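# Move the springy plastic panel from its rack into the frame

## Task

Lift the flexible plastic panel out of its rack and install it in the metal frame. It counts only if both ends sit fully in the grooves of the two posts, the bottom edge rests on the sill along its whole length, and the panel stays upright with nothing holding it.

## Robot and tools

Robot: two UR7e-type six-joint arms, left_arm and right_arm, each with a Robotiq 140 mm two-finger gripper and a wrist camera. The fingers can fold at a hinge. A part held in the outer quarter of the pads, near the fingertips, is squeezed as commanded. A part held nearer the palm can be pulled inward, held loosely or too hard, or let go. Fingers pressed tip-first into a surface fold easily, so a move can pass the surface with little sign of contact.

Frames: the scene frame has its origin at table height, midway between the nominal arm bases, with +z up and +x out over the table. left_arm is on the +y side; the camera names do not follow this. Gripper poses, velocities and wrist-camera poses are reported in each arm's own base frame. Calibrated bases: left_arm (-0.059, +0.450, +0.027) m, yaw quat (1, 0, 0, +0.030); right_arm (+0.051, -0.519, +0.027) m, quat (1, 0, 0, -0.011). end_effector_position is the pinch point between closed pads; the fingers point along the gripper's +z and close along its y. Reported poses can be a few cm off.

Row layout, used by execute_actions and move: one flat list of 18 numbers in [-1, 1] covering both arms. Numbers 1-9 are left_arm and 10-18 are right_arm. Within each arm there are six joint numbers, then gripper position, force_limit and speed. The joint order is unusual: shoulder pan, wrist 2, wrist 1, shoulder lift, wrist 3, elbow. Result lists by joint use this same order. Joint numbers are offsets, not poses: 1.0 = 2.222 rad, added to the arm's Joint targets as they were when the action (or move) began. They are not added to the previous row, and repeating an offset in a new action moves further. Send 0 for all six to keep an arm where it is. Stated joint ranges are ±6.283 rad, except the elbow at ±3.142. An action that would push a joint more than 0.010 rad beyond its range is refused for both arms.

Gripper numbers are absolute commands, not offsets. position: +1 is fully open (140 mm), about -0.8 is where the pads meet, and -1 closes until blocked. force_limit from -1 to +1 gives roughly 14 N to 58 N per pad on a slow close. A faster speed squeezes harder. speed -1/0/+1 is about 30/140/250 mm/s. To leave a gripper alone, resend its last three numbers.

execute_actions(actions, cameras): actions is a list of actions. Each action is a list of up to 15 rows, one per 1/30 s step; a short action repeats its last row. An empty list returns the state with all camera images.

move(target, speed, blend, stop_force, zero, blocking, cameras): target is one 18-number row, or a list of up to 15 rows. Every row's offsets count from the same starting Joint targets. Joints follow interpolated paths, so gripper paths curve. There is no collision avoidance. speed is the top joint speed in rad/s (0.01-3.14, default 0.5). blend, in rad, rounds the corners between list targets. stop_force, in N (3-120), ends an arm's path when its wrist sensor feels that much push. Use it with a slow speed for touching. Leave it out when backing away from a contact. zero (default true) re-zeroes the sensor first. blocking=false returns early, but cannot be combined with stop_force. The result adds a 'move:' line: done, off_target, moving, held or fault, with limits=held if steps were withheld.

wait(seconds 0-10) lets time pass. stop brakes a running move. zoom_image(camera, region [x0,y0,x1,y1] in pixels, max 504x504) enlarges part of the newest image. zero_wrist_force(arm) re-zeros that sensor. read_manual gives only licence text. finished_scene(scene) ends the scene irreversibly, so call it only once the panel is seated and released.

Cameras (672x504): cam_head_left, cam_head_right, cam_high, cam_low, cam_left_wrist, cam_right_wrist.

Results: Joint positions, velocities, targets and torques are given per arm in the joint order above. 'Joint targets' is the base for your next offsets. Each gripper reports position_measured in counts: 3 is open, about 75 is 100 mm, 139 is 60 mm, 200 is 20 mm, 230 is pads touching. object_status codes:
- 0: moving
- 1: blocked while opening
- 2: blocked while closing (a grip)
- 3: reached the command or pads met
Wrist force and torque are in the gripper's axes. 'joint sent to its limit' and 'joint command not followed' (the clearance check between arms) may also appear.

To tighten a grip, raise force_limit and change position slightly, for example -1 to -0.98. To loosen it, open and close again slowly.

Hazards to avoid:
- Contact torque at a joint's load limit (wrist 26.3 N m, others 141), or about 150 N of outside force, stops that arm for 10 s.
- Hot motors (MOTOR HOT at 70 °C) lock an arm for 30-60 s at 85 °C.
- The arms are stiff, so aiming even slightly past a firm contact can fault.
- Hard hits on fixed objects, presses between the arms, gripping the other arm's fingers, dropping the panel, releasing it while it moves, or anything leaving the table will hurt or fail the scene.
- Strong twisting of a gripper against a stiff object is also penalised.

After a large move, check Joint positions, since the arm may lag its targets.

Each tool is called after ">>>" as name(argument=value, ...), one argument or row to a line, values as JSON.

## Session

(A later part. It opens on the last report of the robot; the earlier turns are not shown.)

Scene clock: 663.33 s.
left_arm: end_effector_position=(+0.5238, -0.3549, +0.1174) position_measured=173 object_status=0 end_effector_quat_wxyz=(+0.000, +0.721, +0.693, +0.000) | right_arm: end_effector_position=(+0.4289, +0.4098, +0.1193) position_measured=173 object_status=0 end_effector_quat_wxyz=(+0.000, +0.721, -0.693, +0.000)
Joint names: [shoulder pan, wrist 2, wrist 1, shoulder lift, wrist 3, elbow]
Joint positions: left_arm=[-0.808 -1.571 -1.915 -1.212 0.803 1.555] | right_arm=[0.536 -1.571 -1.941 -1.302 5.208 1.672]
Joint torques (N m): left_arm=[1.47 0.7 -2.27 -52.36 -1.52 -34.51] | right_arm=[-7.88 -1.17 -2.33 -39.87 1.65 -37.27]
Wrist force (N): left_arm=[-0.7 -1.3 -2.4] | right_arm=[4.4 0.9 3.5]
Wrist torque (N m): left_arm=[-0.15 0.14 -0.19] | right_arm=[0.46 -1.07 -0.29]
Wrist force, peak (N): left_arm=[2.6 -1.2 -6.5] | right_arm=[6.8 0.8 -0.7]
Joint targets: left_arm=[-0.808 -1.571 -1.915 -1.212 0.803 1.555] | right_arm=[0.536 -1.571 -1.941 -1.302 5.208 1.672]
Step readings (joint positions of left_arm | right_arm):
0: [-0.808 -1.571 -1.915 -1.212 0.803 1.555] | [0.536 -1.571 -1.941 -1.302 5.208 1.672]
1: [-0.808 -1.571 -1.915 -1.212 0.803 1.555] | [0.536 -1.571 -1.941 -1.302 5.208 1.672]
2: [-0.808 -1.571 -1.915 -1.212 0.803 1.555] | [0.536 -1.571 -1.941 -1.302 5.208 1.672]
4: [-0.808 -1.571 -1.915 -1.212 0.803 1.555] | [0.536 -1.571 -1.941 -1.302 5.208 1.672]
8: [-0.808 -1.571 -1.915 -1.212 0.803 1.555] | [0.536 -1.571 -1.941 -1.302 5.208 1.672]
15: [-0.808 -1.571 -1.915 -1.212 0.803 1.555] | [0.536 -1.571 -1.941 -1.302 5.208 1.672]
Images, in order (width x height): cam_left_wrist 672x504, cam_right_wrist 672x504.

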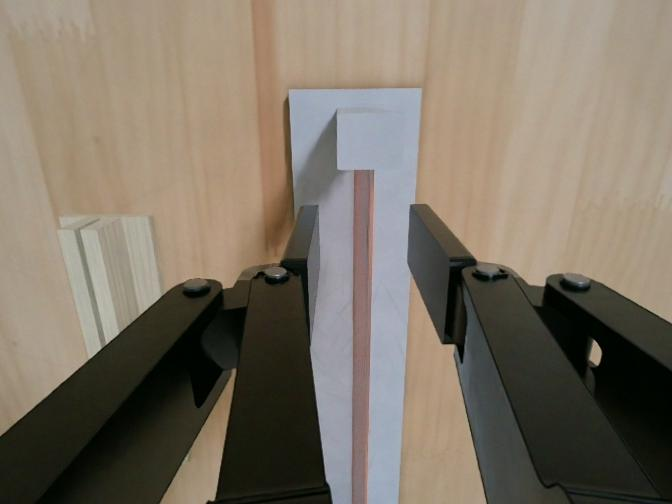

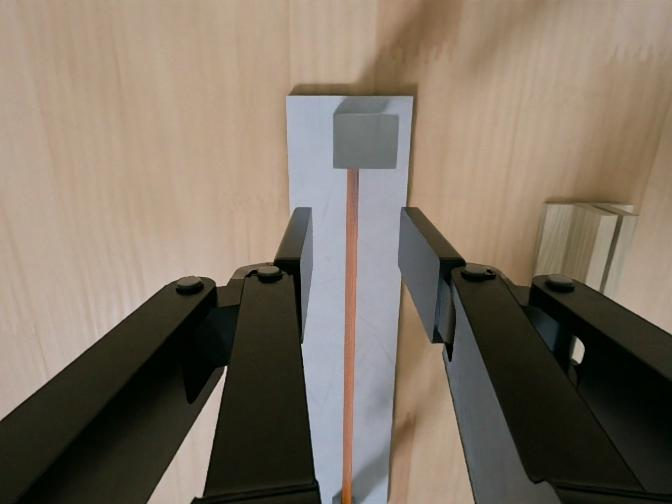

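>>> move(
  target=[0, 0, 0.065114, -0.017023, 0, -0.048091, -0.35, 1, -1, 0, 0, 0.066883, -0.018546, 0, -0.048338, -0.35, 1, -1],
  speed=0.2,
  cameras=["cam_left_wrist", "cam_right_wrist", "cam_low", "cam_high", "cam_head_left"],
)

>>> zoom_image(
  camera="cam_low",
  region=[290, 190, 400, 280],
)

>>> zoom_image(
  camera="cam_high",
  region=[320, 190, 460, 360],
)

Scene clock: 671.87 s.
left_arm: end_effector_position=(+0.5238, -0.3549, +0.1773) position_measured=173 object_status=3 end_effector_quat_wxyz=(+0.000, +0.721, +0.693, +0.000) end_effector_velocity=(-0.001, -0.001, +0.001) end_effector_angular_velocity=(-0.001, +0.003, -0.001) | right_arm: end_effector_position=(+0.4289, +0.4098, +0.1791) position_measured=173 object_status=3 end_effector_quat_wxyz=(+0.000, +0.721, -0.693, +0.000)
Joint names: [shoulder pan, wrist 2, wrist 1, shoulder lift, wrist 3, elbow]
Joint positions: left_arm=[-0.808 -1.571 -1.77 -1.25 0.803 1.449] | right_arm=[0.536 -1.571 -1.793 -1.343 5.208 1.565]
Joint velocities: left_arm=[0 -0.003 0.005 -0.001 0.001 -0.003] | right_arm=[within noise]
Joint torques (N m): left_arm=[-2.93 0.77 -1.49 -53.8 -1.45 -37.51] | right_arm=[-7.55 -2.15 -1.67 -40.92 1.68 -39.85]
Wrist force (N): left_arm=[-1.2 -1.2 -2.6] | right_arm=[4.2 0.9 3.6]
Wrist torque (N m): left_arm=[-0.13 0.23 -0.20] | right_arm=[0.44 -1.02 -0.29]
Wrist force, peak (N): left_arm=[-1.1 -1.2 -3.2] | right_arm=[4.3 0.9 4.3]
Joint targets: left_arm=[-0.808 -1.571 -1.770 -1.250 0.803 1.448] | right_arm=[0.536 -1.571 -1.792 -1.344 5.208 1.565]
move: done
Images, in order (width x height): cam_head_left 672x504, cam_high 672x504, cam_low 672x504, cam_left_wrist 672x504, cam_right_wrist 672x504.

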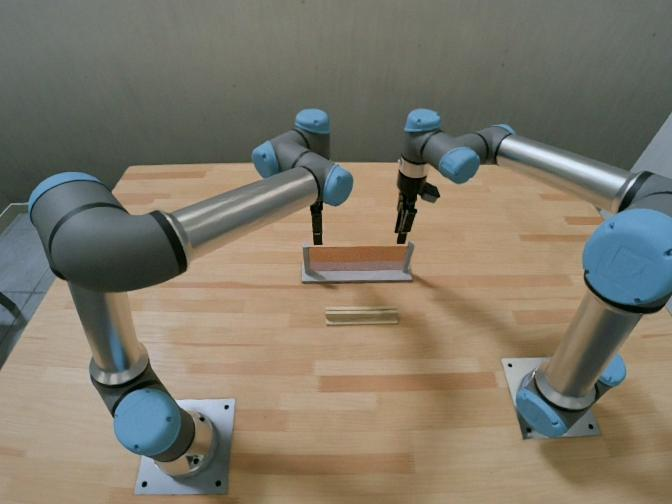

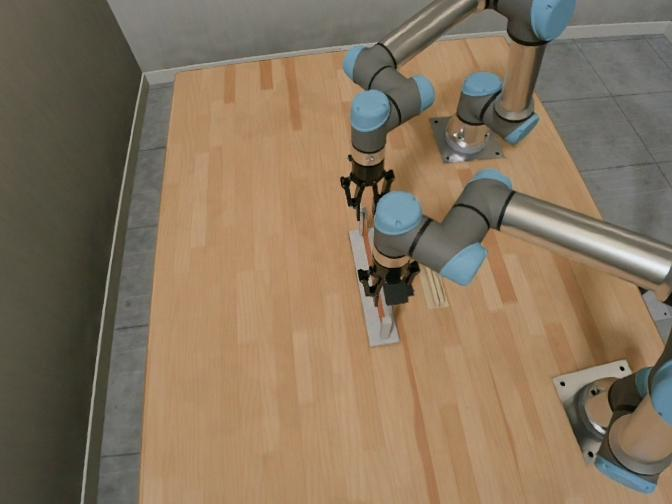

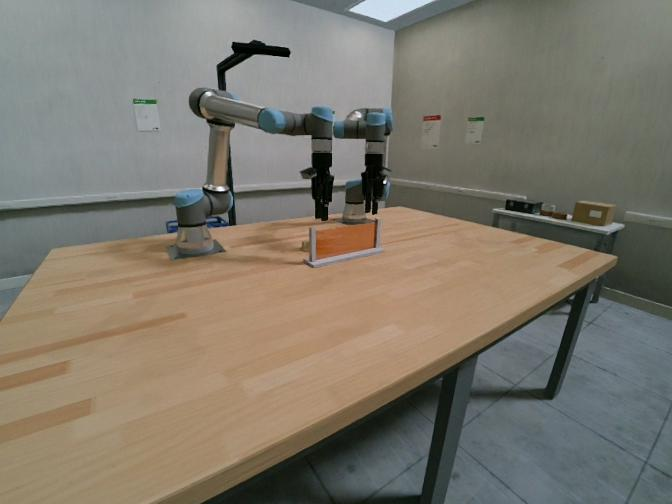

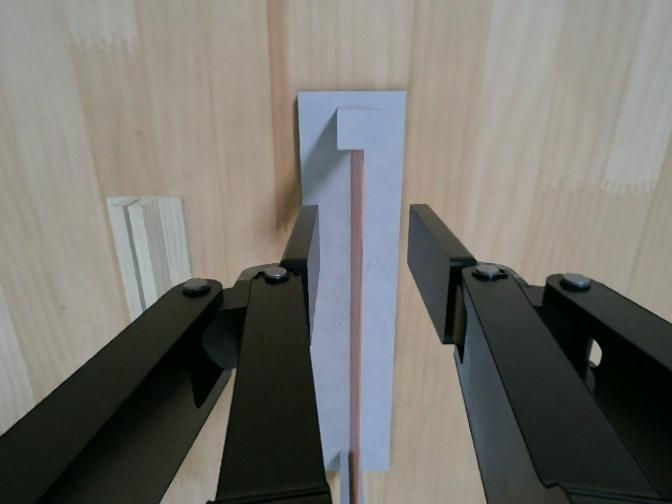

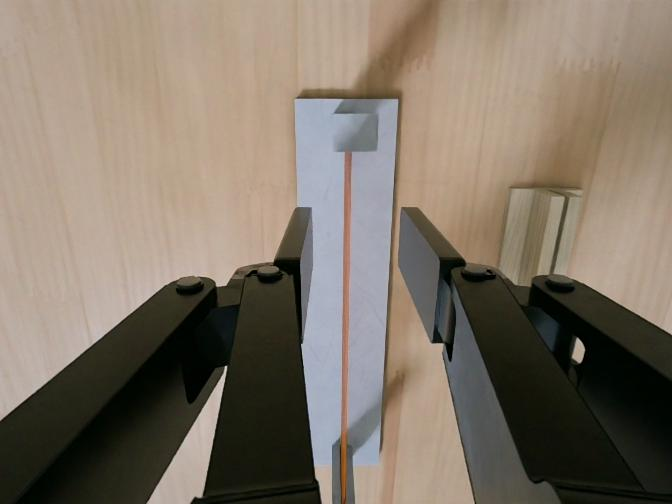

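Scaled by 4.582 from the camera's 672x504 image, which has a finer 960x720 frame.

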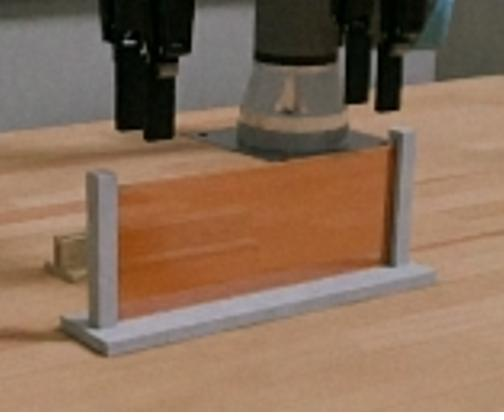

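Scaled by 2.965 from the camera's 672x504 image, which has a finer 960x720 frame.

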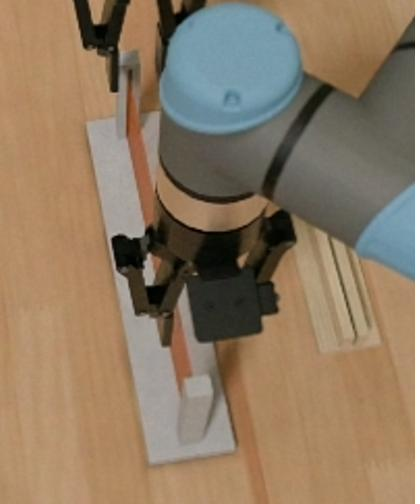

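>>> finished_scene(
  scene=1,
)

The scene is finished: the task was done.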